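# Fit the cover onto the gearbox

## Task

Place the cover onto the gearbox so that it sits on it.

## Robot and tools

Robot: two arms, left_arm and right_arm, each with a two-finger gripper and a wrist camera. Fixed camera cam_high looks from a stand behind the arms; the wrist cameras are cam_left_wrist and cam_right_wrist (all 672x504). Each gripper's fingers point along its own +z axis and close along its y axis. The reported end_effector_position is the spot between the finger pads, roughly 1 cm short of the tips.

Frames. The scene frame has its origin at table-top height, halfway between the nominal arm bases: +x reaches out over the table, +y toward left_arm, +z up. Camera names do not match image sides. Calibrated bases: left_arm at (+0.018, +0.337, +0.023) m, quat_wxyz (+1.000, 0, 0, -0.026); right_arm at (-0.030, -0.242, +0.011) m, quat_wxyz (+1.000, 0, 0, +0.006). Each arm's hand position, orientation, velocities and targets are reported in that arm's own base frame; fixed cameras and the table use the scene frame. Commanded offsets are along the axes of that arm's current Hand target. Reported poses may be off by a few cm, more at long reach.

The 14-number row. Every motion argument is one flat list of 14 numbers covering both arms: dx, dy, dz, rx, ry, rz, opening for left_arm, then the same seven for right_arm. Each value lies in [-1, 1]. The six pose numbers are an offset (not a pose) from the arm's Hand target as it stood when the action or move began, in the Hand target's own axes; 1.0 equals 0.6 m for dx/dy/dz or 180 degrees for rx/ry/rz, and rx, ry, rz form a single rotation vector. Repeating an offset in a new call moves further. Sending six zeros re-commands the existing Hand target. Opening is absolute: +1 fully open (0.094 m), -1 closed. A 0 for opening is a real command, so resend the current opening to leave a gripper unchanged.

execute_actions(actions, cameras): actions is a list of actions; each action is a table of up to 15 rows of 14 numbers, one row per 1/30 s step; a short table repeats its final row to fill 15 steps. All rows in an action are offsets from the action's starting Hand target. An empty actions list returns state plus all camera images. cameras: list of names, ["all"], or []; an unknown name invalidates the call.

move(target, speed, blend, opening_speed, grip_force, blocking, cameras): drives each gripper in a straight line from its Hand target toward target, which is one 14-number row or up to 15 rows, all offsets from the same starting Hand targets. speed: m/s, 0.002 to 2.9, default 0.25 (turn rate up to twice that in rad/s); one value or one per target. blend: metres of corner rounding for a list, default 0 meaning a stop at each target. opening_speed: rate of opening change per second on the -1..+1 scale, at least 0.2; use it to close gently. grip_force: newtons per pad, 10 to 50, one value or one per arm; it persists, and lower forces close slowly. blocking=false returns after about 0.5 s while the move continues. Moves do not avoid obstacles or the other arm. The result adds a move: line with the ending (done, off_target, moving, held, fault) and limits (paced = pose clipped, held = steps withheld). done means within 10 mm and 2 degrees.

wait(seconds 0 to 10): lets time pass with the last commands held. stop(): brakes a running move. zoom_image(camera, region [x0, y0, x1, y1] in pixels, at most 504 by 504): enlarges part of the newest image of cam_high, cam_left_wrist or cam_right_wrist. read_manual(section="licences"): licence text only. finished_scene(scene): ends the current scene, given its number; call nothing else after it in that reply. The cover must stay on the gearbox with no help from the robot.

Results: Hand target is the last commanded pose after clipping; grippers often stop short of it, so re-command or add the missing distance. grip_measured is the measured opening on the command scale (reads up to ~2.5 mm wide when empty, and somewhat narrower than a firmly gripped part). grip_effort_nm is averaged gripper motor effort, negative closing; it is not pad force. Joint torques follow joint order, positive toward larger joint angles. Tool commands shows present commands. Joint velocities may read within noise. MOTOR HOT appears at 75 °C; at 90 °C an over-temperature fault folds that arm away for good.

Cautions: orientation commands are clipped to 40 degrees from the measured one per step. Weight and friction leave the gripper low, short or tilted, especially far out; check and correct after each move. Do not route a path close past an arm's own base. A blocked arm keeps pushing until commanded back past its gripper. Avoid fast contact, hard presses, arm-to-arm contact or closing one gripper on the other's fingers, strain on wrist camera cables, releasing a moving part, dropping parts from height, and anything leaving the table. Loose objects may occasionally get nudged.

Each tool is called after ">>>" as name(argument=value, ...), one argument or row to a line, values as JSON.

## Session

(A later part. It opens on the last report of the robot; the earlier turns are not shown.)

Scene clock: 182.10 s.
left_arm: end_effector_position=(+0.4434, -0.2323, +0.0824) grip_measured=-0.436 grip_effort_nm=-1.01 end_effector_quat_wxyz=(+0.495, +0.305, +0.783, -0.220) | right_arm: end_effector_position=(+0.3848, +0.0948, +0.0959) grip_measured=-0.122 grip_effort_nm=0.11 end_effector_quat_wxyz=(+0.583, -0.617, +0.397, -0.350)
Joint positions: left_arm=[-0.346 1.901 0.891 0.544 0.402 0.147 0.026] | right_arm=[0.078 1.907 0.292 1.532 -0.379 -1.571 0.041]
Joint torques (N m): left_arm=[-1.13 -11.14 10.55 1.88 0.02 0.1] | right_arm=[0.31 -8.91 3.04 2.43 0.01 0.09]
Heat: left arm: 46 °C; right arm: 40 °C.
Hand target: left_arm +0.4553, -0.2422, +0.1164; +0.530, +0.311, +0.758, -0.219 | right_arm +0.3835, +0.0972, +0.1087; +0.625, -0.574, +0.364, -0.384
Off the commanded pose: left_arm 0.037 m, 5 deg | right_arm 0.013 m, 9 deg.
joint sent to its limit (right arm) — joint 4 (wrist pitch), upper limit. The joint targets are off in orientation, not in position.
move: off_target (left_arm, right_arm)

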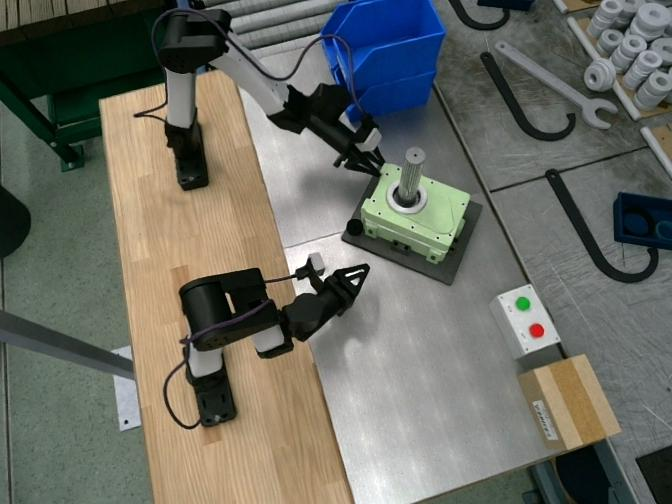

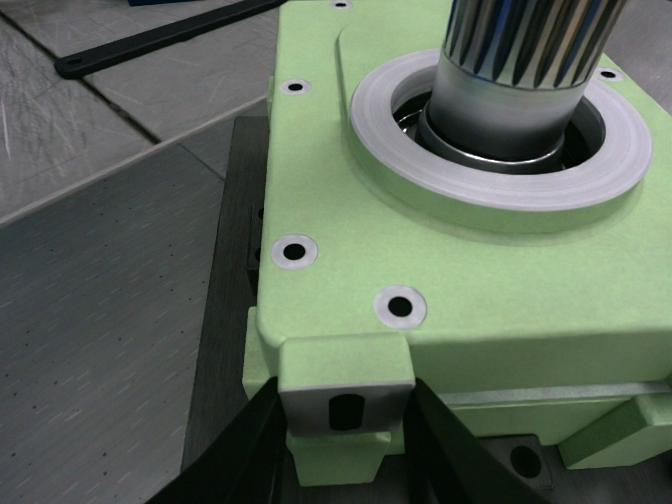

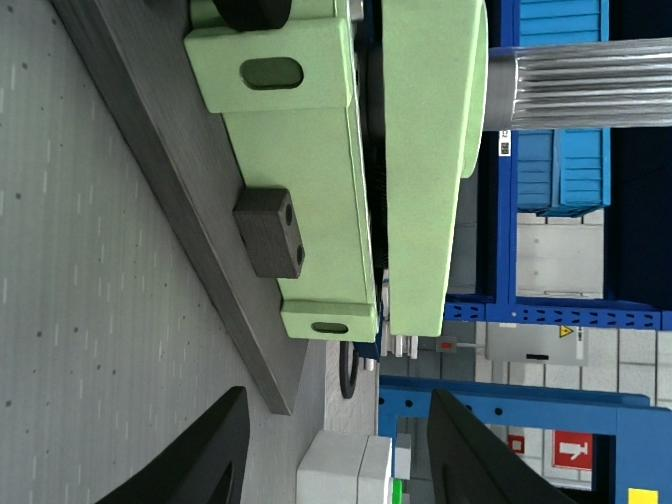

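>>> move(
  target=[
    [-0.041, -0.0085, -0.0067, 0, 0, 0, -0.9, 0, 0, 0, 0, 0, 0, -0.12],
    [0.0407, -0.0078, 0.0172, 0, 0, 0, -0.9, 0, 0, 0, 0, 0, 0, -0.12],
  ],
  speed=0.08,
  cameras=["cam_left_wrist", "cam_right_wrist", "cam_high"],
)

>>> zoom_image(
  camera="cam_left_wrist",
  region=[230, 310, 480, 504],
)

>>> zoom_image(
  camera="cam_right_wrist",
  region=[330, 0, 450, 350],
)

>>> zoom_image(
  camera="cam_high",
  region=[380, 165, 435, 220],
)

Scene clock: 185.63 s.
left_arm: end_effector_position=(+0.4440, -0.2329, +0.0824) grip_measured=-0.436 grip_effort_nm=-1.01 end_effector_quat_wxyz=(+0.504, +0.305, +0.779, -0.214) | right_arm: end_effector_position=(+0.3848, +0.0948, +0.0959) grip_measured=-0.122 grip_effort_nm=0.11 end_effector_quat_wxyz=(+0.583, -0.617, +0.397, -0.350)
Joint positions: left_arm=[-0.352 1.906 0.879 0.58 0.386 0.15 0.026] | right_arm=[0.078 1.907 0.292 1.532 -0.379 -1.571 0.041]
Joint torques (N m): left_arm=[-1.98 -5.19 8.47 2.52 0.05 0] | right_arm=[0.32 -8.92 3.04 2.43 0.01 0.09]
Heat: left arm: 46 °C; right arm: 40 °C.
Hand target: left_arm +0.4529, -0.2466, +0.0899; +0.530, +0.311, +0.758, -0.219 | right_arm +0.3835, +0.0972, +0.1087; +0.625, -0.574, +0.364, -0.384
Off the commanded pose: left_arm 0.018 m, 4 deg | right_arm 0.013 m, 9 deg.
joint sent to its limit (right arm) — joint 4 (wrist pitch), upper limit. The joint targets are off in orientation, not in position.
move: off_target (left_arm, right_arm)

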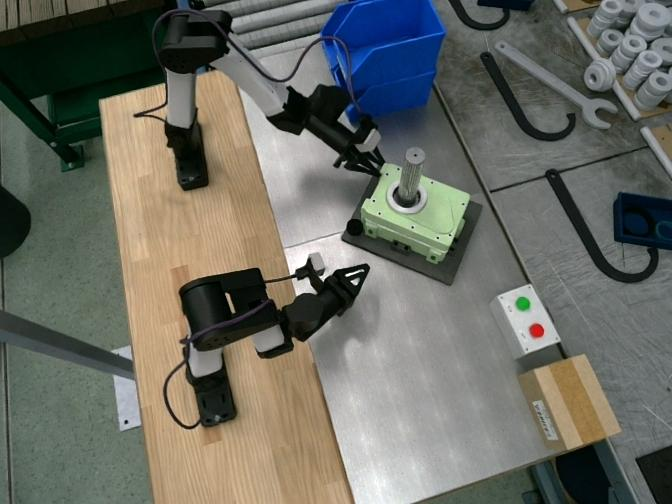

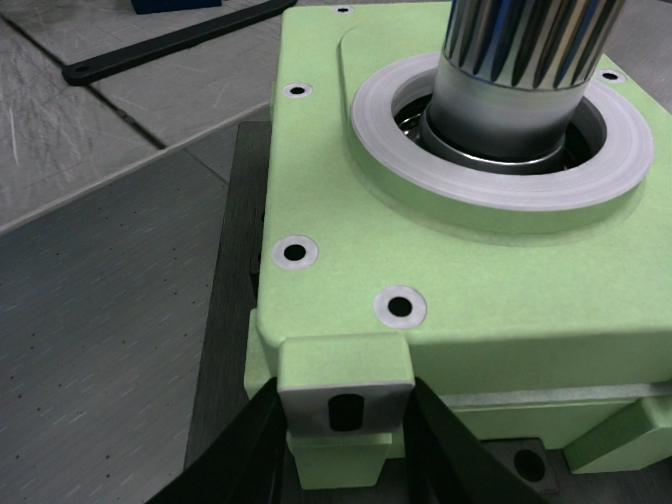

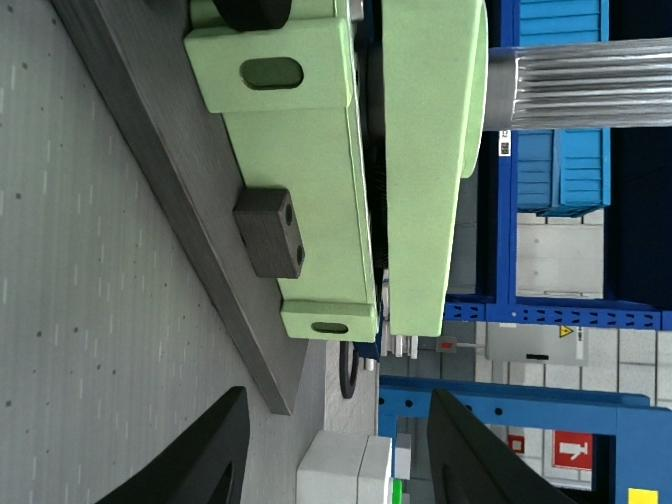

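Scaled by 2.016 from the camera's 672x504 image, which has a finer 960x720 frame.

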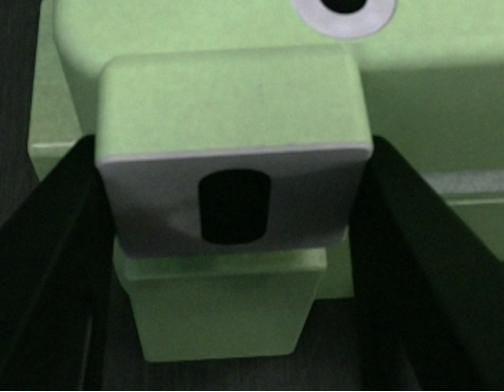

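Scaled by 1.440 from the camera's 672x504 image, which has a finer 960x720 frame.

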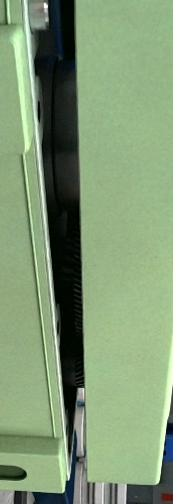

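Scaled by 9.164 from the camera's 672x504 image, which has a finer 960x720 frame.

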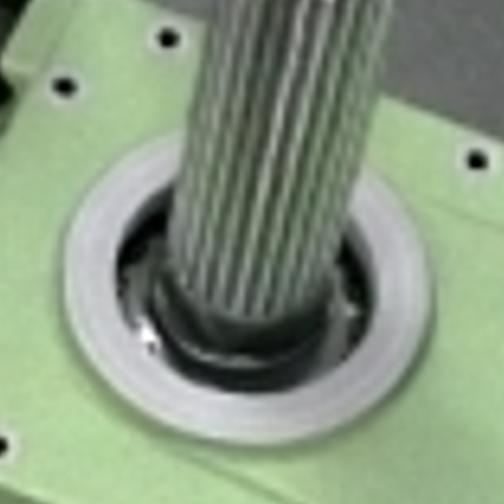

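>>> move(
  target=[-0.0525, 0.02, -0.0268, 0, 0, 0, -0.9, 0, 0, 0, 0, 0, 0, -0.12],
  speed=0.08,
  cameras=["cam_left_wrist"],
)

>>> zoom_image(
  camera="cam_left_wrist",
  region=[230, 310, 480, 504],
)

Scene clock: 189.33 s.
left_arm: end_effector_position=(+0.4443, -0.2306, +0.0830) grip_measured=-0.436 grip_effort_nm=-1.01 end_effector_quat_wxyz=(+0.486, +0.305, +0.790, -0.216) | right_arm: end_effector_position=(+0.3848, +0.0948, +0.0959) grip_measured=-0.122 grip_effort_nm=0.11 end_effector_quat_wxyz=(+0.583, -0.617, +0.397, -0.350)
Joint positions: left_arm=[-0.344 1.892 0.908 0.494 0.396 0.154 0.026] | right_arm=[0.078 1.907 0.292 1.532 -0.379 -1.571 0.041]
Joint torques (N m): left_arm=[0.85 -12.21 10.48 1.97 0.33 0.11] | right_arm=[0.31 -8.9 3.04 2.43 0.01 0.09]
Heat: left arm: 46 °C; right arm: 40 °C.
Hand target: left_arm +0.4583, -0.2349, +0.1250; +0.530, +0.311, +0.758, -0.219 | right_arm +0.3835, +0.0972, +0.1087; +0.625, -0.574, +0.364, -0.384
Off the commanded pose: left_arm 0.044 m, 6 deg | right_arm 0.013 m, 9 deg.
joint sent to its limit (right arm) — joint 4 (wrist pitch), upper limit. The joint targets are off in orientation, not in position.
move: off_target (left_arm, right_arm)
Images, in order (width x height): cam_left_wrist 672x504.

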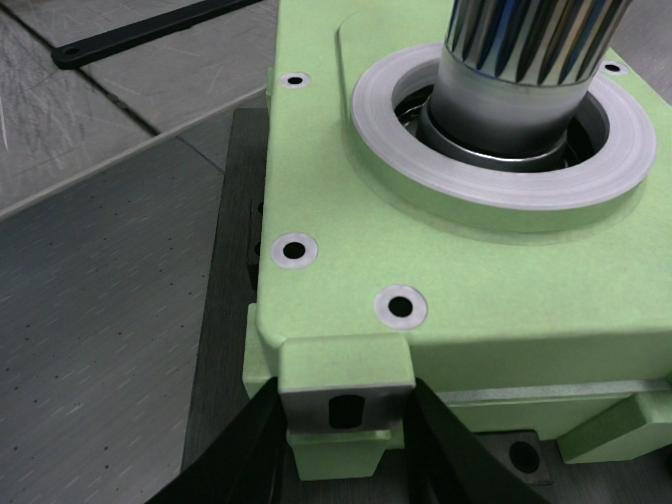

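Scaled by 2.016 from the camera's 672x504 image, which has a finer 960x720 frame.

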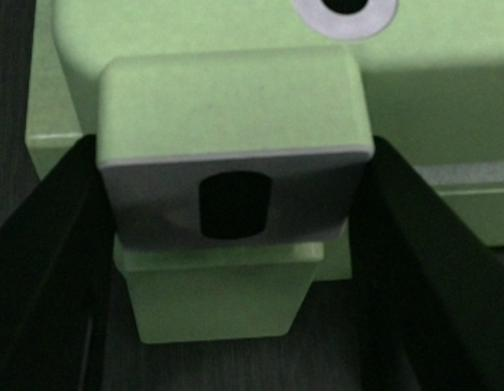

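>>> move(
  target=[
    [0, 0, 0, -0.0176, -0.0013, -0.0217, -0.9, 0, 0, 0, 0, 0, 0, -0.12],
    [0.058, 0.0001, 0.0211, -0.0176, -0.0013, -0.0217, -0.9, 0, 0, 0, 0, 0, 0, -0.12],
  ],
  speed=0.08,
  cameras=["cam_left_wrist", "cam_right_wrist"],
)

>>> zoom_image(
  camera="cam_left_wrist",
  region=[230, 310, 480, 504],
)

Scene clock: 196.53 s.
left_arm: end_effector_position=(+0.4442, -0.2322, +0.0822) grip_measured=-0.436 grip_effort_nm=-1.01 end_effector_quat_wxyz=(+0.508, +0.292, +0.780, -0.220) | right_arm: end_effector_position=(+0.3848, +0.0948, +0.0959) grip_measured=-0.122 grip_effort_nm=0.11 end_effector_quat_wxyz=(+0.583, -0.617, +0.397, -0.350)
Joint positions: left_arm=[-0.353 1.912 0.865 0.617 0.38 0.119 0.026] | right_arm=[0.078 1.907 0.292 1.532 -0.379 -1.571 0.041]
Joint torques (N m): left_arm=[-0.68 -5.45 8.25 2.44 -0.34 -0.44] | right_arm=[0.31 -8.91 3.07 2.43 0.01 0.09]
Heat: left arm: 45 °C; right arm: 40 °C.
Hand target: left_arm +0.4583, -0.2349, +0.0879; +0.532, +0.270, +0.773, -0.217 | right_arm +0.3835, +0.0972, +0.1087; +0.625, -0.574, +0.364, -0.384
Off the commanded pose: left_arm 0.015 m, 4 deg | right_arm 0.013 m, 9 deg.
joint sent to its limit (right arm) — joint 4 (wrist pitch), upper limit. The joint targets are off in orientation, not in position.
move: off_target (left_arm, right_arm)
Images, in order (width x height): cam_left_wrist 672x504, cam_right_wrist 672x504.

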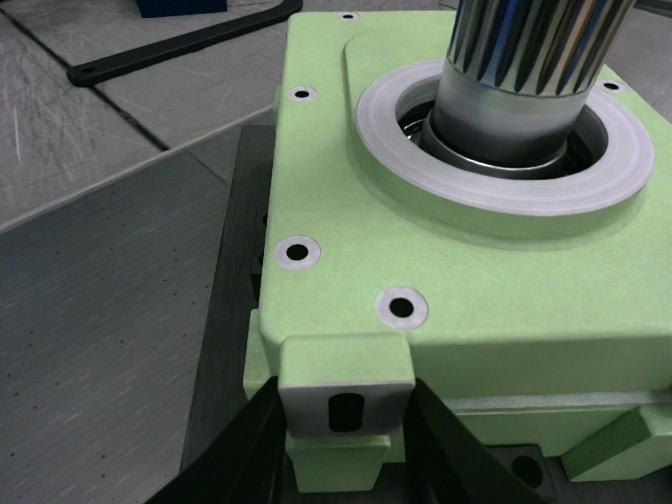

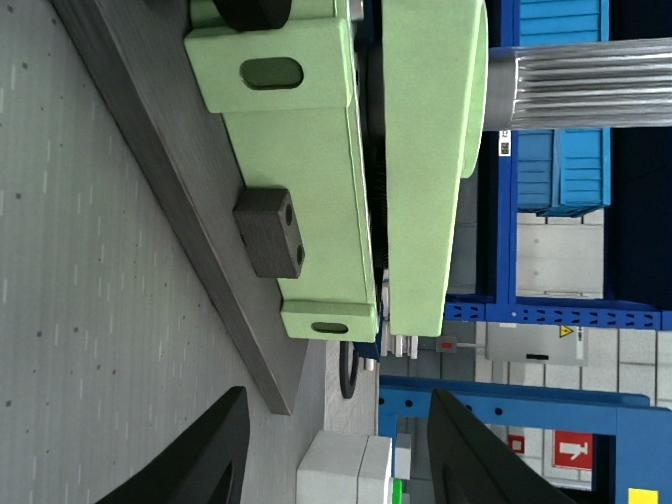

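Scaled by 2.016 from the camera's 672x504 image, which has a finer 960x720 frame.

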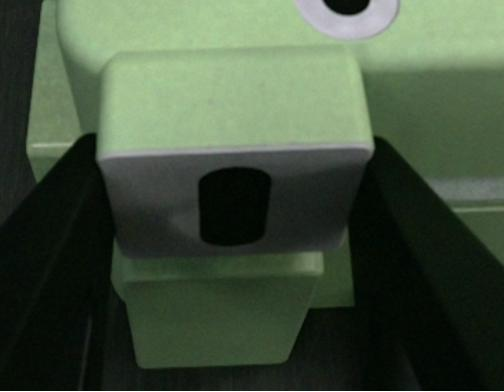

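>>> zoom_image(
  camera="cam_left_wrist",
  region=[350, 50, 660, 220],
)

>>> zoom_image(
  camera="cam_left_wrist",
  region=[390, 80, 510, 190],
)

>>> zoom_image(
  camera="cam_right_wrist",
  region=[340, 0, 410, 100],
)

Scaled by 1.626 from the camera's 672x504 image, which has a finer 960x720 frame.

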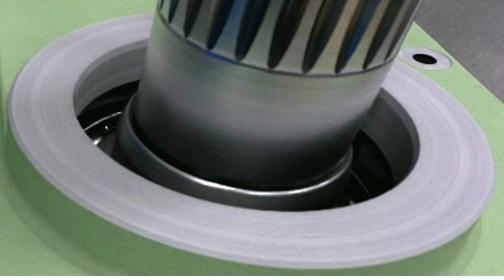

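Scaled by 4.200 from the camera's 672x504 image, which has a finer 960x720 frame.

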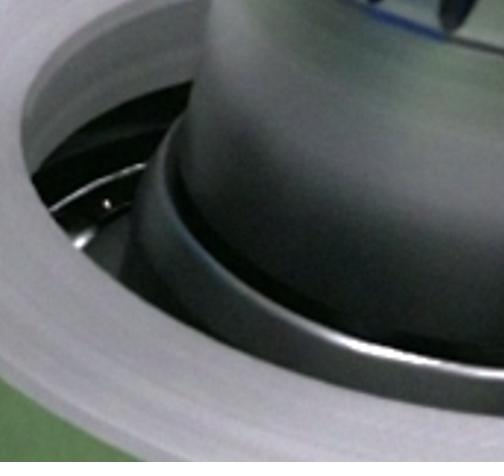

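Scaled by 5.040 from the camera's 672x504 image, which has a finer 960x720 frame.

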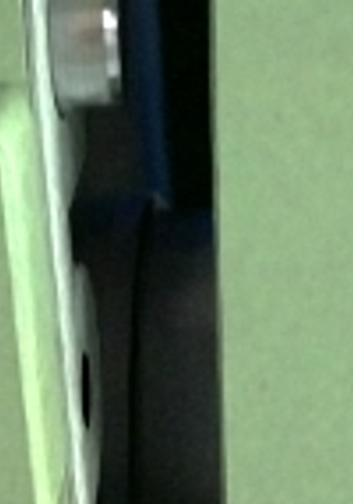

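>>> move(
  target=[0, 0, 0, 0, 0, 0, -0.9, 0, 0, 0, -0.0012, -0.0831, 0.0063, -0.12],
  speed=0.3,
  cameras=["cam_right_wrist"],
)

>>> zoom_image(
  camera="cam_right_wrist",
  region=[300, 0, 500, 240],
)

Scene clock: 201.77 s.
left_arm: end_effector_position=(+0.4442, -0.2322, +0.0822) grip_measured=-0.436 grip_effort_nm=-1.01 end_effector_quat_wxyz=(+0.508, +0.292, +0.780, -0.220) | right_arm: end_effector_position=(+0.3813, +0.0971, +0.1030) grip_measured=-0.122 grip_effort_nm=0.10 end_effector_quat_wxyz=(+0.636, -0.649, +0.310, -0.279)
Joint positions: left_arm=[-0.353 1.912 0.865 0.617 0.38 0.118 0.026] | right_arm=[-0.066 1.955 0.374 1.533 -0.778 -1.573 0.041]
Joint torques (N m): left_arm=[-0.64 -5.5 8.29 2.44 -0.35 -0.44] | right_arm=[-0.65 -6.46 4.92 2.22 -0.21 0.12]
Heat: left arm: 46 °C; right arm: 40 °C.
Hand target: left_arm +0.4583, -0.2349, +0.0879; +0.532, +0.270, +0.773, -0.217 | right_arm +0.3835, +0.0972, +0.1086; +0.670, -0.616, +0.286, -0.300
Off the commanded pose: left_arm 0.015 m, 4 deg | right_arm 0.006 m, 6 deg.
joint sent to its limit (right arm) — joint 4 (wrist pitch), upper limit. The joint targets are off in orientation, not in position.
move: off_target (left_arm, right_arm)
Images, in order (width x height): cam_right_wrist 672x504.

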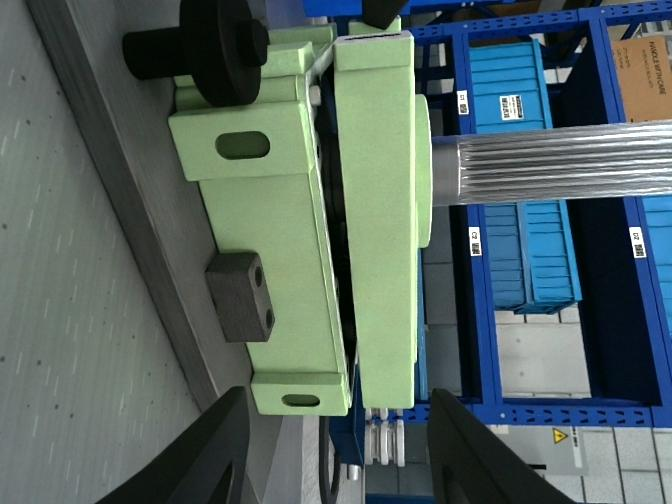

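Scaled by 2.100 from the camera's 672x504 image, which has a finer 960x720 frame.

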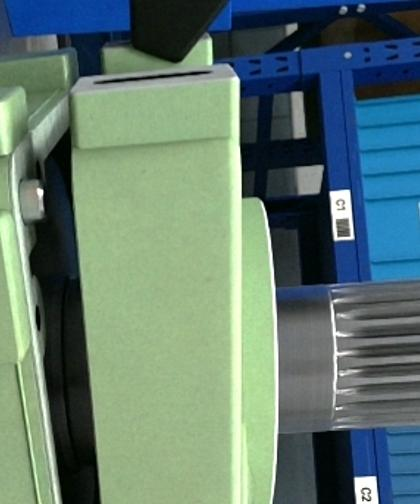

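>>> zoom_image(
  camera="cam_right_wrist",
  region=[300, 10, 420, 110],
)

>>> zoom_image(
  camera="cam_right_wrist",
  region=[320, 330, 440, 430],
)

>>> zoom_image(
  camera="cam_right_wrist",
  region=[310, 110, 390, 260],
)

Scaled by 4.200 from the camera's 672x504 image, which has a finer 960x720 frame.

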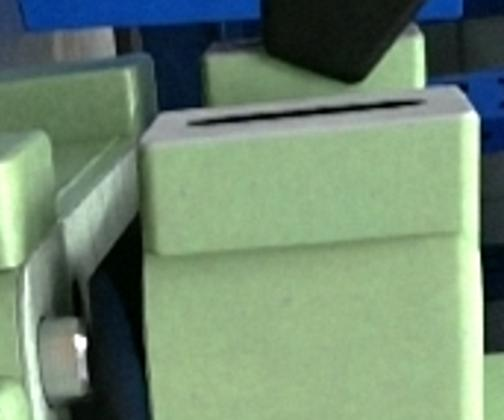

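Scaled by 4.200 from the camera's 672x504 image, which has a finer 960x720 frame.

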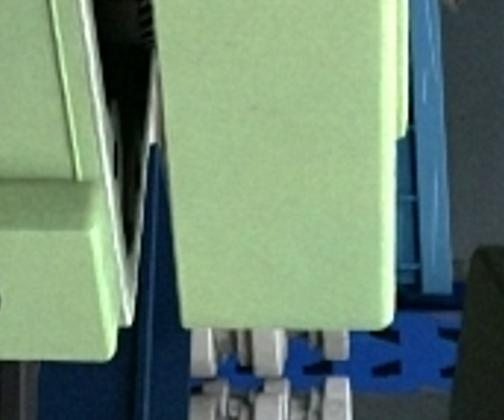

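Scaled by 3.360 from the camera's 672x504 image, which has a finer 960x720 frame.

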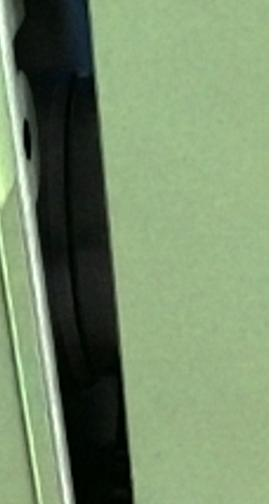

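>>> move(
  target=[
    [0.0044, -0.005, -0.0114, -0.0076, 0.0004, 0.0209, -0.9, 0, 0, 0, 0, 0, 0, -0.12],
    [0.0231, -0.004, -0.0045, -0.0076, 0.0004, 0.0209, -0.9, 0, 0, 0, 0, 0, 0, -0.12],
  ],
  speed=0.1,
  cameras=["cam_right_wrist", "cam_left_wrist"],
)

>>> zoom_image(
  camera="cam_right_wrist",
  region=[300, 10, 420, 110],
)

>>> zoom_image(
  camera="cam_right_wrist",
  region=[320, 330, 440, 430],
)

Scene clock: 210.50 s.
left_arm: end_effector_position=(+0.4437, -0.2321, +0.0810) grip_measured=-0.436 grip_effort_nm=-1.01 end_effector_quat_wxyz=(+0.530, +0.293, +0.767, -0.211) | right_arm: end_effector_position=(+0.3812, +0.0973, +0.1030) grip_measured=-0.122 grip_effort_nm=0.11 end_effector_quat_wxyz=(+0.637, -0.649, +0.309, -0.278)
Joint positions: left_arm=[-0.36 1.93 0.828 0.72 0.359 0.126 0.026] | right_arm=[-0.066 1.955 0.374 1.533 -0.78 -1.573 0.041]
Joint torques (N m): left_arm=[-1.29 -5.75 6.8 2.15 -0.56 0.2] | right_arm=[-0.66 -6.46 4.94 2.22 -0.21 0.12]
Motor temperatures (°C): left_arm=[21 37 45 46 23 22 23] | right_arm=[22 33 28 40 20 18 19]
Heat: left arm: 46 °C; right arm: 40 °C.
Hand target: left_arm +0.4508, -0.2325, +0.0759; +0.542, +0.289, +0.766, -0.190 | right_arm +0.3834, +0.0972, +0.1086; +0.670, -0.616, +0.286, -0.299
Off the commanded pose: left_arm 0.009 m, 3 deg | right_arm 0.006 m, 6 deg.
joint sent to its limit (right arm) — joint 4 (wrist pitch), upper limit. The joint targets are off in orientation, not in position.
move: off_target (left_arm, right_arm)
Images, in order (width x height): cam_left_wrist 672x504, cam_right_wrist 672x504.

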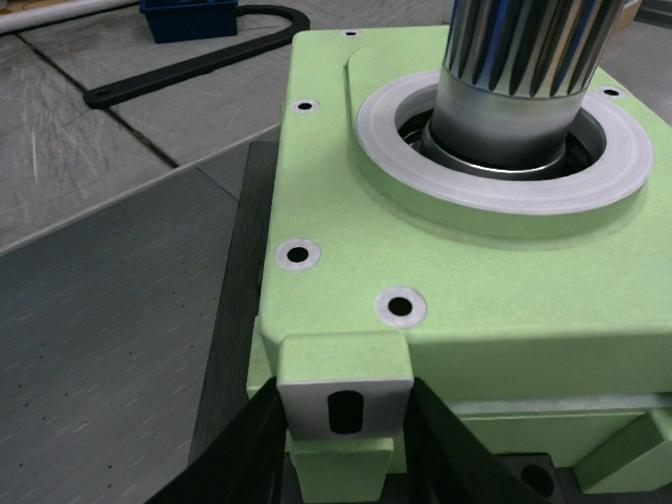

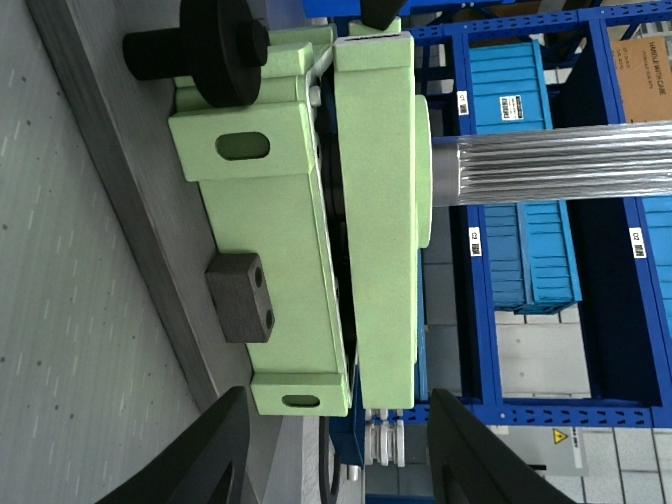

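Scaled by 4.200 from the camera's 672x504 image, which has a finer 960x720 frame.

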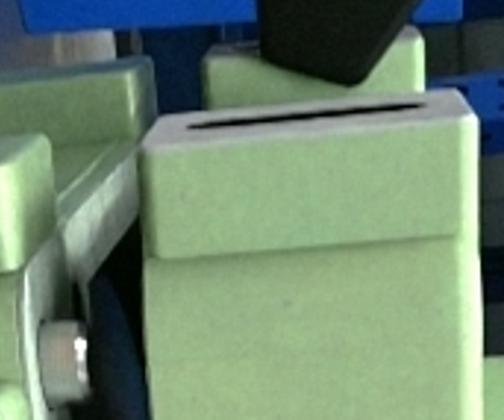

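Scaled by 4.200 from the camera's 672x504 image, which has a finer 960x720 frame.

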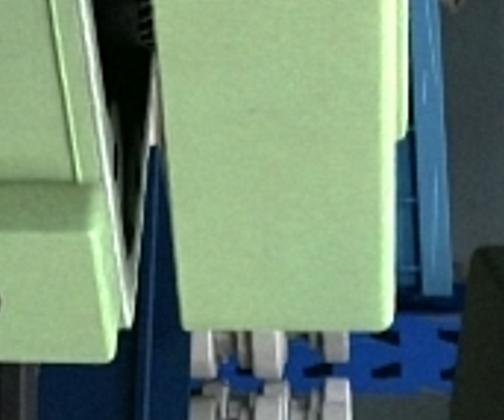

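>>> move(
  target=[
    [0, 0, 0, 0, 0, 0, -0.9, -0.002, -0.1328, 0.0103, -0.0556, 0, 0, -0.95],
    [0, 0, 0, 0, 0, 0, -0.9, -0.0112, -0.1102, 0.2238, -0.0556, 0, 0, -0.95],
    [0, 0, 0, 0, 0, 0, -0.9, -0.0105, -0.0603, 0.22, -0.0556, 0, 0, -0.95],
  ],
  speed=[0.3, 0.25, 0.1],
  blend=[0.03, 0.02, 0],
  cameras=["all"],
)

>>> zoom_image(
  camera="cam_high",
  region=[340, 130, 500, 290],
)

Scene clock: 215.57 s.
left_arm: end_effector_position=(+0.4437, -0.2321, +0.0810) grip_measured=-0.436 grip_effort_nm=-1.01 end_effector_quat_wxyz=(+0.530, +0.293, +0.767, -0.211) | right_arm: end_effector_position=(+0.4765, +0.1854, +0.1529) grip_measured=-0.948 grip_effort_nm=-0.07 end_effector_quat_wxyz=(-0.610, +0.676, -0.314, +0.271)
Joint positions: left_arm=[-0.36 1.93 0.828 0.72 0.359 0.126 0.026] | right_arm=[0.204 1.901 0.855 0.919 -0.511 -1.616 0.002]
Joint torques (N m): left_arm=[-1.35 -5.64 6.83 2.13 -0.55 0.21] | right_arm=[-0.1 -9.31 6.38 2.32 -0.03 0.12]
Heat: left arm: 46 °C; right arm: 39 °C.
Hand target: left_arm +0.4508, -0.2325, +0.0759; +0.542, +0.289, +0.766, -0.190 | right_arm +0.4769, +0.1862, +0.1550; -0.614, +0.672, -0.311, +0.273
Off the commanded pose: left_arm 0.009 m, 3 deg | right_arm 0.002 m, 1 deg.
move: off_target (left_arm); blend cut to 0.015 m at target 2

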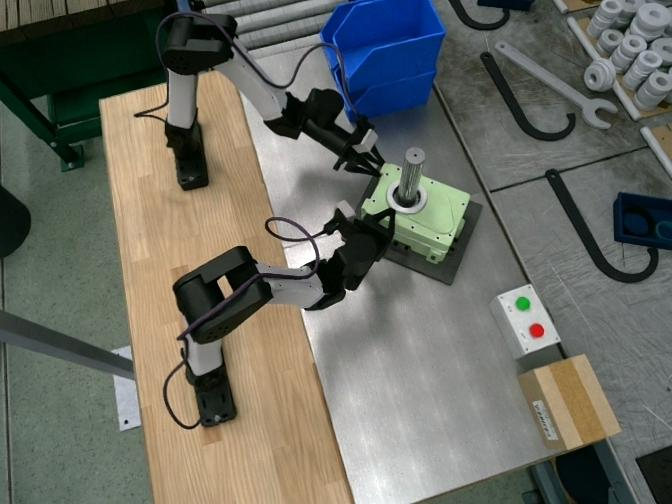

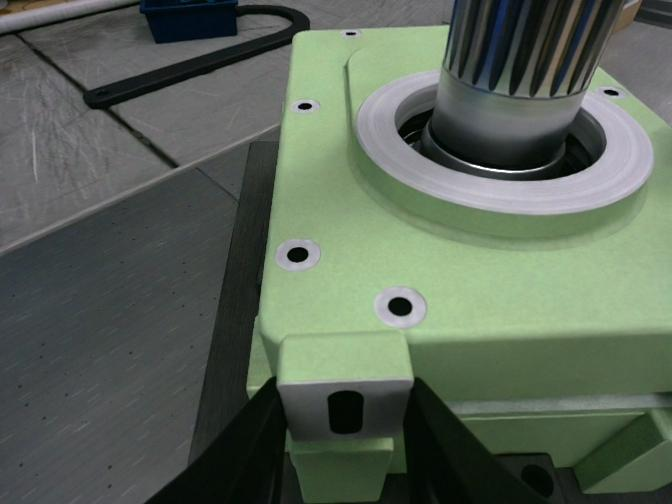

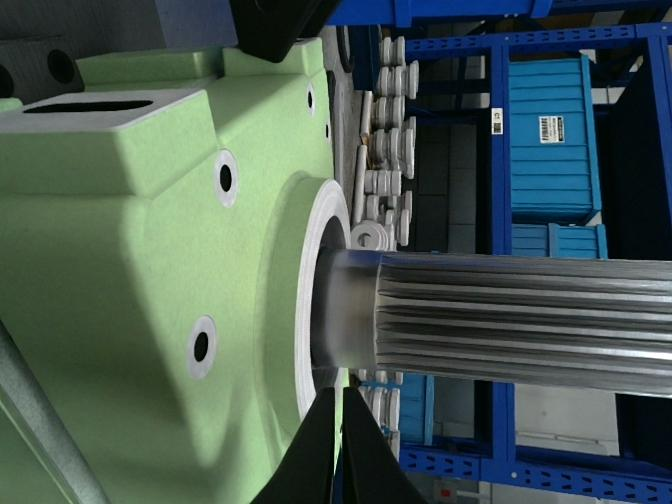

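Scaled by 3.150 from the camera's 672x504 image, which has a finer 960x720 frame.

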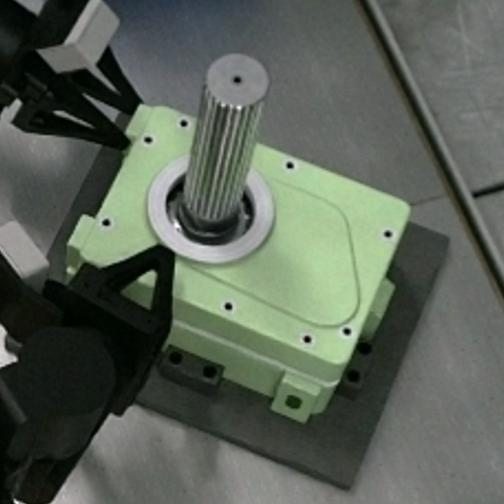

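>>> move(
  target=[0, 0, 0, 0, 0, 0, -0.9, 0.0005, 0.0365, 0.0035, 0, 0, 0, -0.95],
  speed=0.05,
  cameras=["all"],
)

>>> zoom_image(
  camera="cam_left_wrist",
  region=[230, 310, 480, 504],
)

Scene clock: 217.83 s.
left_arm: end_effector_position=(+0.4437, -0.2321, +0.0810) grip_measured=-0.436 grip_effort_nm=-1.01 end_effector_quat_wxyz=(+0.530, +0.293, +0.767, -0.211) | right_arm: end_effector_position=(+0.4780, +0.1857, +0.1355) grip_measured=-0.948 grip_effort_nm=-0.06 end_effector_quat_wxyz=(-0.612, +0.674, -0.311, +0.274)
Joint positions: left_arm=[-0.36 1.93 0.828 0.72 0.359 0.126 0.026] | right_arm=[0.204 1.967 0.841 1.011 -0.511 -1.616 0.002]
Joint torques (N m): left_arm=[-1.28 -5.63 6.78 2.14 -0.55 0.2] | right_arm=[-0.09 -9.11 5.37 2.26 -0.02 0.12]
Heat: left arm: 46 °C; right arm: 39 °C.
Hand target: left_arm +0.4508, -0.2325, +0.0759; +0.542, +0.289, +0.766, -0.190 | right_arm +0.4768, +0.1862, +0.1329; -0.614, +0.672, -0.311, +0.273
Off the commanded pose: left_arm 0.009 m, 3 deg | right_arm 0.003 m, 0 deg.
move: off_target (left_arm)

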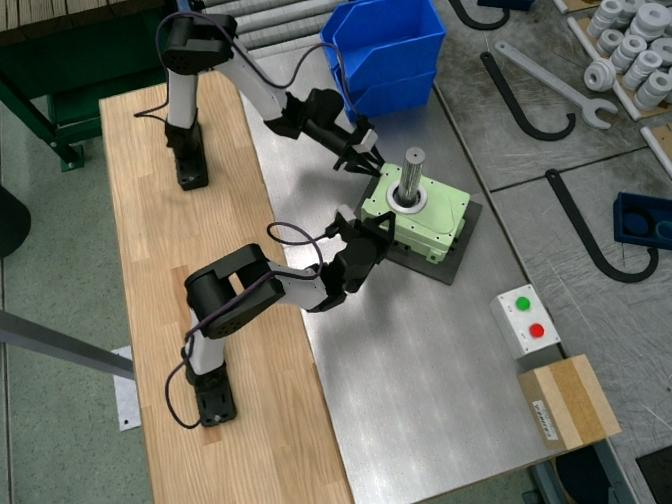

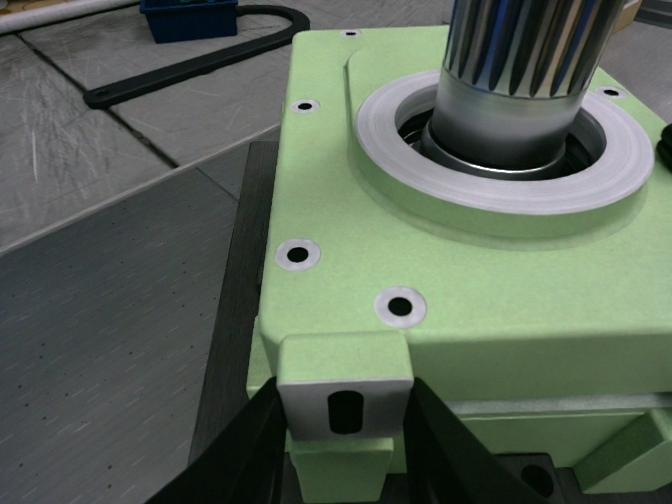

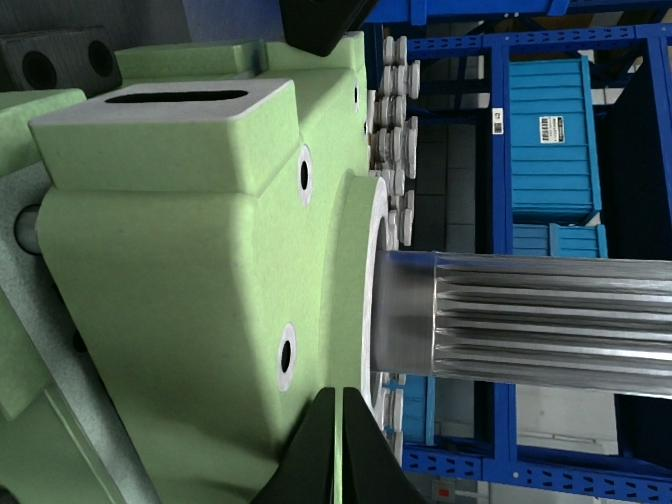

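Scaled by 2.016 from the camera's 672x504 image, which has a finer 960x720 frame.

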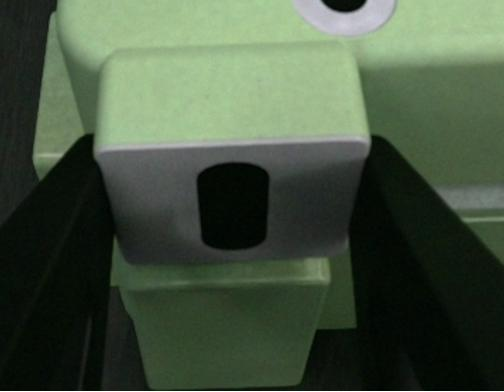

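>>> move(
  target=[0, 0, 0, 0, 0, 0, -0.9, 0.0003, 0.0199, 0.0019, 0, 0, 0, -0.95],
  speed=0.05,
  cameras=["cam_right_wrist", "cam_left_wrist"],
)

>>> zoom_image(
  camera="cam_left_wrist",
  region=[230, 310, 480, 504],
)

Scene clock: 219.37 s.
left_arm: end_effector_position=(+0.4437, -0.2321, +0.0810) grip_measured=-0.436 grip_effort_nm=-1.01 end_effector_quat_wxyz=(+0.530, +0.293, +0.767, -0.211) | right_arm: end_effector_position=(+0.4789, +0.1858, +0.1340) grip_measured=-0.949 grip_effort_nm=-0.06 end_effector_quat_wxyz=(+0.620, -0.666, +0.301, -0.285)
Joint positions: left_arm=[-0.36 1.93 0.828 0.72 0.359 0.126 0.026] | right_arm=[0.204 2.001 0.834 1.088 -0.511 -1.616 0.002]
Joint torques (N m): left_arm=[-1.29 -5.67 6.76 2.14 -0.56 0.21] | right_arm=[-0.09 -8.53 4.94 2.01 0 0.12]
Heat: left arm: 46 °C; right arm: 39 °C.
Hand target: left_arm +0.4508, -0.2325, +0.0759; +0.542, +0.289, +0.766, -0.190 | right_arm +0.4767, +0.1862, +0.1209; +0.614, -0.672, +0.311, -0.273
Off the commanded pose: left_arm 0.009 m, 3 deg | right_arm 0.013 m, 2 deg.
move: off_target (left_arm, right_arm)
Images, in order (width x height): cam_left_wrist 672x504, cam_right_wrist 672x504.

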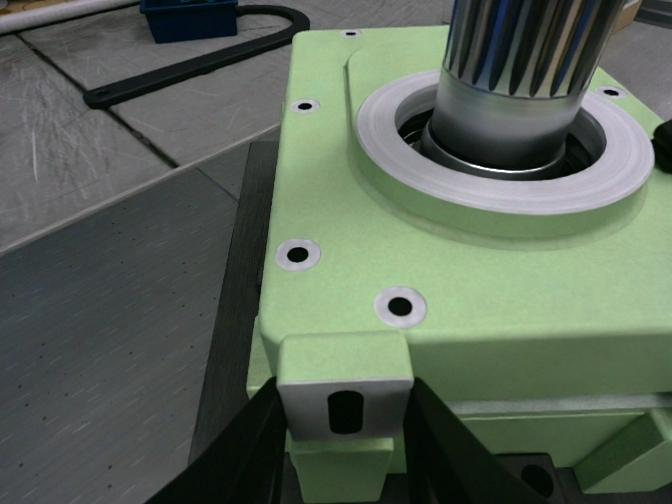

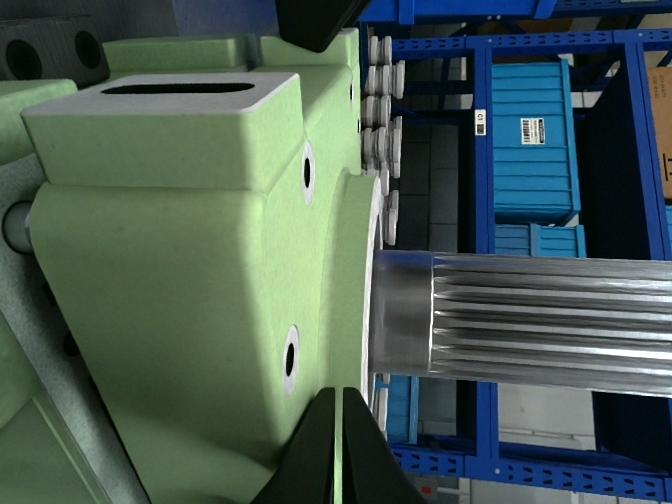

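Scaled by 2.016 from the camera's 672x504 image, which has a finer 960x720 frame.

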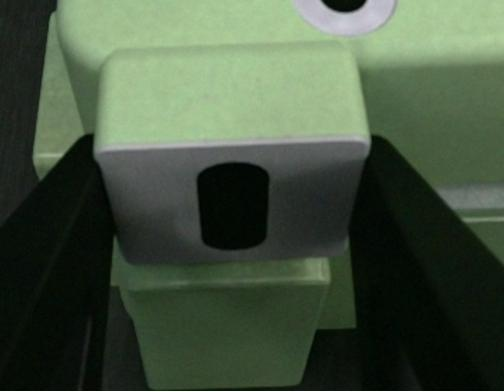

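>>> move(
  target=[0, 0, 0, 0, 0, 0, -0.9, 0.0004, 0.0249, 0.0024, 0, 0, 0, -0.95],
  speed=0.05,
  cameras=["cam_right_wrist"],
)

Scene clock: 220.63 s.
left_arm: end_effector_position=(+0.4437, -0.2321, +0.0810) grip_measured=-0.436 grip_effort_nm=-1.01 end_effector_quat_wxyz=(+0.530, +0.293, +0.767, -0.211) | right_arm: end_effector_position=(+0.4794, +0.1860, +0.1338) grip_measured=-0.949 grip_effort_nm=-0.04 end_effector_quat_wxyz=(+0.631, -0.656, +0.287, -0.300)
Joint positions: left_arm=[-0.36 1.93 0.828 0.72 0.359 0.126 0.026] | right_arm=[0.204 2.042 0.827 1.186 -0.511 -1.616 0.002]
Joint torques (N m): left_arm=[-1.25 -5.7 6.79 2.14 -0.57 0.19] | right_arm=[-0.12 -7.66 4.26 1.58 0.01 0.12]
Heat: left arm: 46 °C; right arm: 39 °C.
Hand target: left_arm +0.4508, -0.2325, +0.0759; +0.542, +0.289, +0.766, -0.190 | right_arm +0.4768, +0.1861, +0.1058; +0.613, -0.672, +0.311, -0.273
Off the commanded pose: left_arm 0.009 m, 3 deg | right_arm 0.028 m, 5 deg.
move: off_target (left_arm, right_arm)
Images, in order (width x height): cam_right_wrist 672x504.

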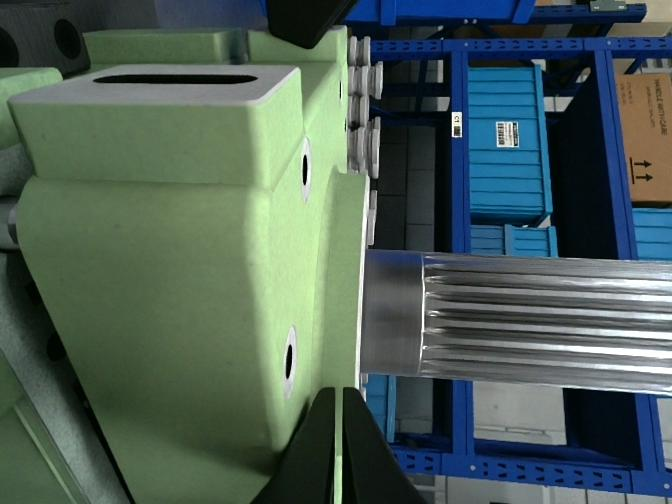

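>>> move(
  target=[
    [-0.0285, -0.0097, -0.0448, 0, 0, 0, -0.9, -0.002, -0.131, -0.0128, 0, 0, 0, -0.95],
    [-0.028, 0.007, -0.045, 0, 0, 0, -0.9, 0.0043, -0.112, -0.21, 0, 0, 0, -0.95],
    [-0.029, -0.0263, -0.0448, 0, 0, 0, -0.9, 0.0092, 0.016, -0.2142, 0.0556, 0, 0, -0.95],
    [-0.0393, -0.029, -0.0165, 0, 0, 0, -0.9, 0.0092, 0.016, -0.2142, 0.0556, 0, 0, -0.95],
    [-0.0475, -0.0252, 0.007, 0, 0, 0, -0.9, 0.0092, 0.016, -0.2142, 0.0556, 0, 0, -0.95],
    [-0.0467, 0.0113, 0.0067, 0, 0, 0, -0.9, 0.0092, 0.016, -0.2142, 0.0556, 0, 0, -0.95],
    [-0.0183, -0.0095, -0.0093, 0, 0, 0, -0.9, 0.0092, 0.016, -0.2142, 0.0556, 0, 0, -0.95],
  ],
  speed=[0.2, 0.2, 0.2, 0.08, 0.08, 0.08, 0.08],
  blend=[0.004, 0.004, 0.004, 0.002, 0.002, 0.002, 0],
  cameras=["all"],
)

>>> zoom_image(
  camera="cam_high",
  region=[350, 170, 480, 280],
)

>>> zoom_image(
  camera="cam_left_wrist",
  region=[230, 310, 480, 504],
)

Scene clock: 227.93 s.
left_arm: end_effector_position=(+0.4419, -0.2325, +0.0828) grip_measured=-0.438 grip_effort_nm=-1.01 end_effector_quat_wxyz=(+0.523, +0.286, +0.778, -0.196) | right_arm: end_effector_position=(+0.3822, +0.0973, +0.1019) grip_measured=-0.949 grip_effort_nm=-0.04 end_effector_quat_wxyz=(+0.635, -0.651, +0.306, -0.281)
Joint positions: left_arm=[-0.379 1.901 0.832 0.664 0.307 0.123 0.026] | right_arm=[-0.067 1.963 0.379 1.534 -0.781 -1.584 0.002]
Joint torques (N m): left_arm=[-0.88 -7.24 6.26 2.29 -0.14 0.15] | right_arm=[-0.66 -7.25 4.46 2.21 -0.21 0.23]
Heat: left arm: 45 °C; right arm: 38 °C.
Hand target: left_arm +0.4459, -0.2361, +0.0881; +0.542, +0.289, +0.766, -0.190 | right_arm +0.3833, +0.0972, +0.1089; +0.670, -0.616, +0.286, -0.299
Off the commanded pose: left_arm 0.007 m, 3 deg | right_arm 0.007 m, 6 deg.
joint sent to its limit (right arm) — joint 4 (wrist pitch), upper limit. The joint targets are off in orientation, not in position.
move: off_target (left_arm, right_arm)

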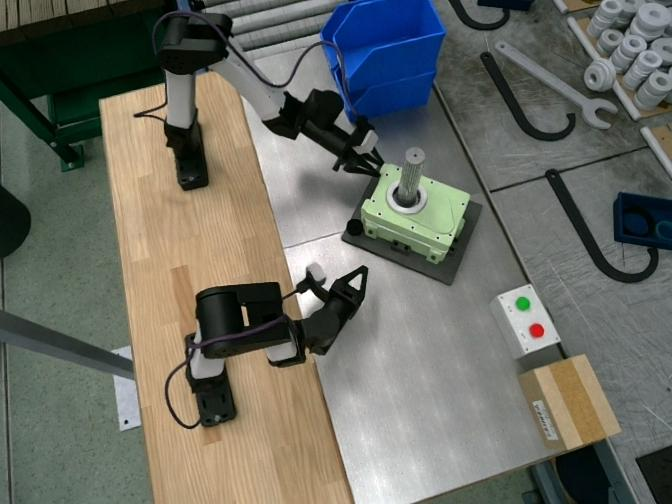

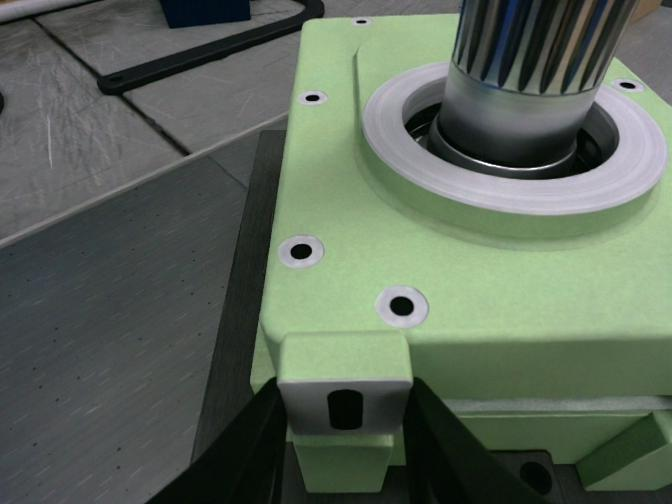

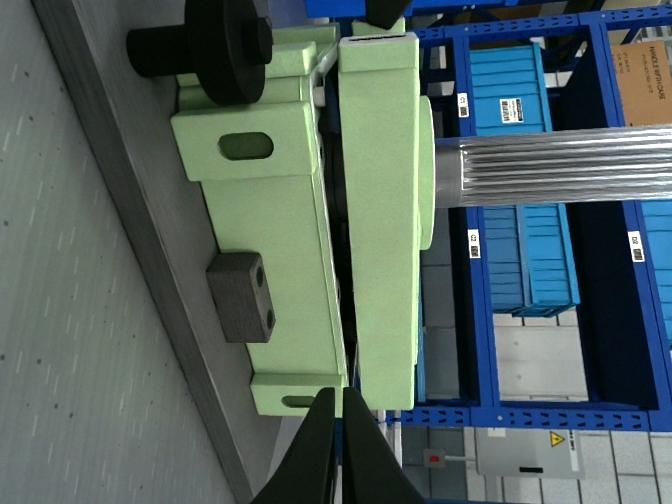

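Scaled by 3.877 from the camera's 672x504 image, which has a finer 960x720 frame.

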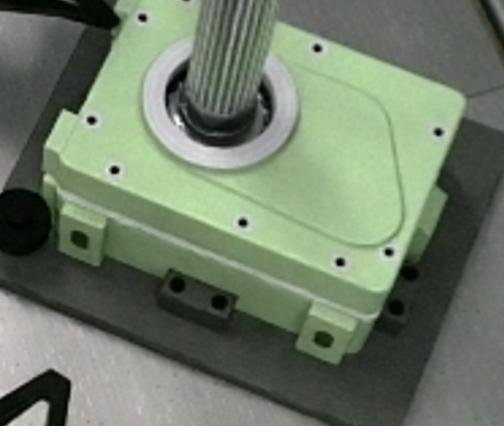

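Scaled by 2.016 from the camera's 672x504 image, which has a finer 960x720 frame.

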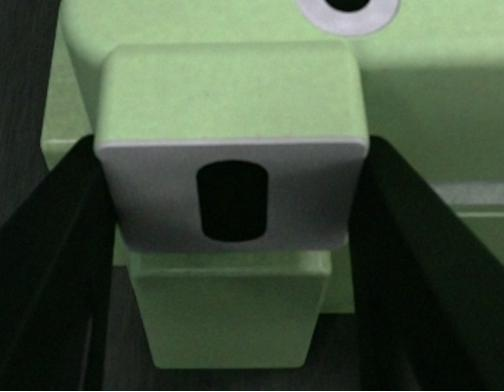

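>>> zoom_image(
  camera="cam_high",
  region=[356, 205, 406, 255],
)

>>> zoom_image(
  camera="cam_high",
  region=[415, 225, 465, 275],
)

>>> zoom_image(
  camera="cam_right_wrist",
  region=[300, 10, 440, 430],
)

Scaled by 10.080 from the camera's 672x504 image, which has a finer 960x720 frame.

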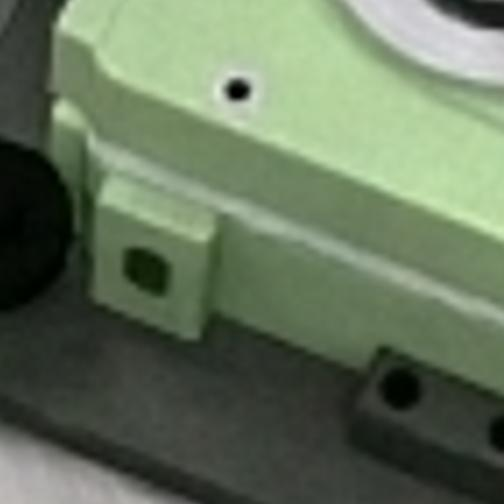

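Scaled by 10.080 from the camera's 672x504 image, which has a finer 960x720 frame.

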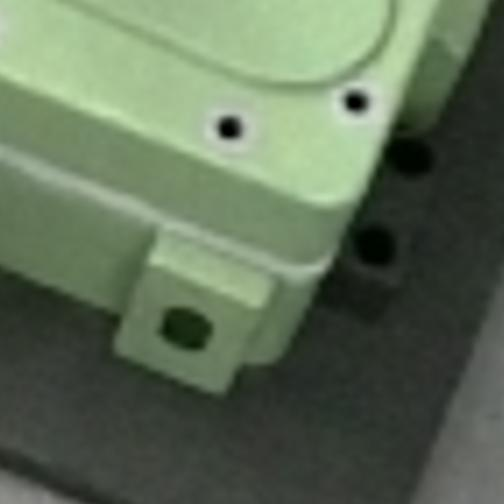

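Scaled by 1.200 from the camera's 672x504 image, which has a finer 960x720 frame.

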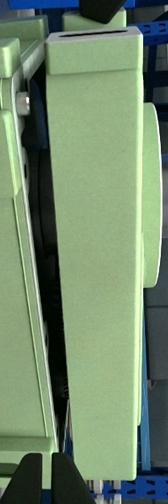

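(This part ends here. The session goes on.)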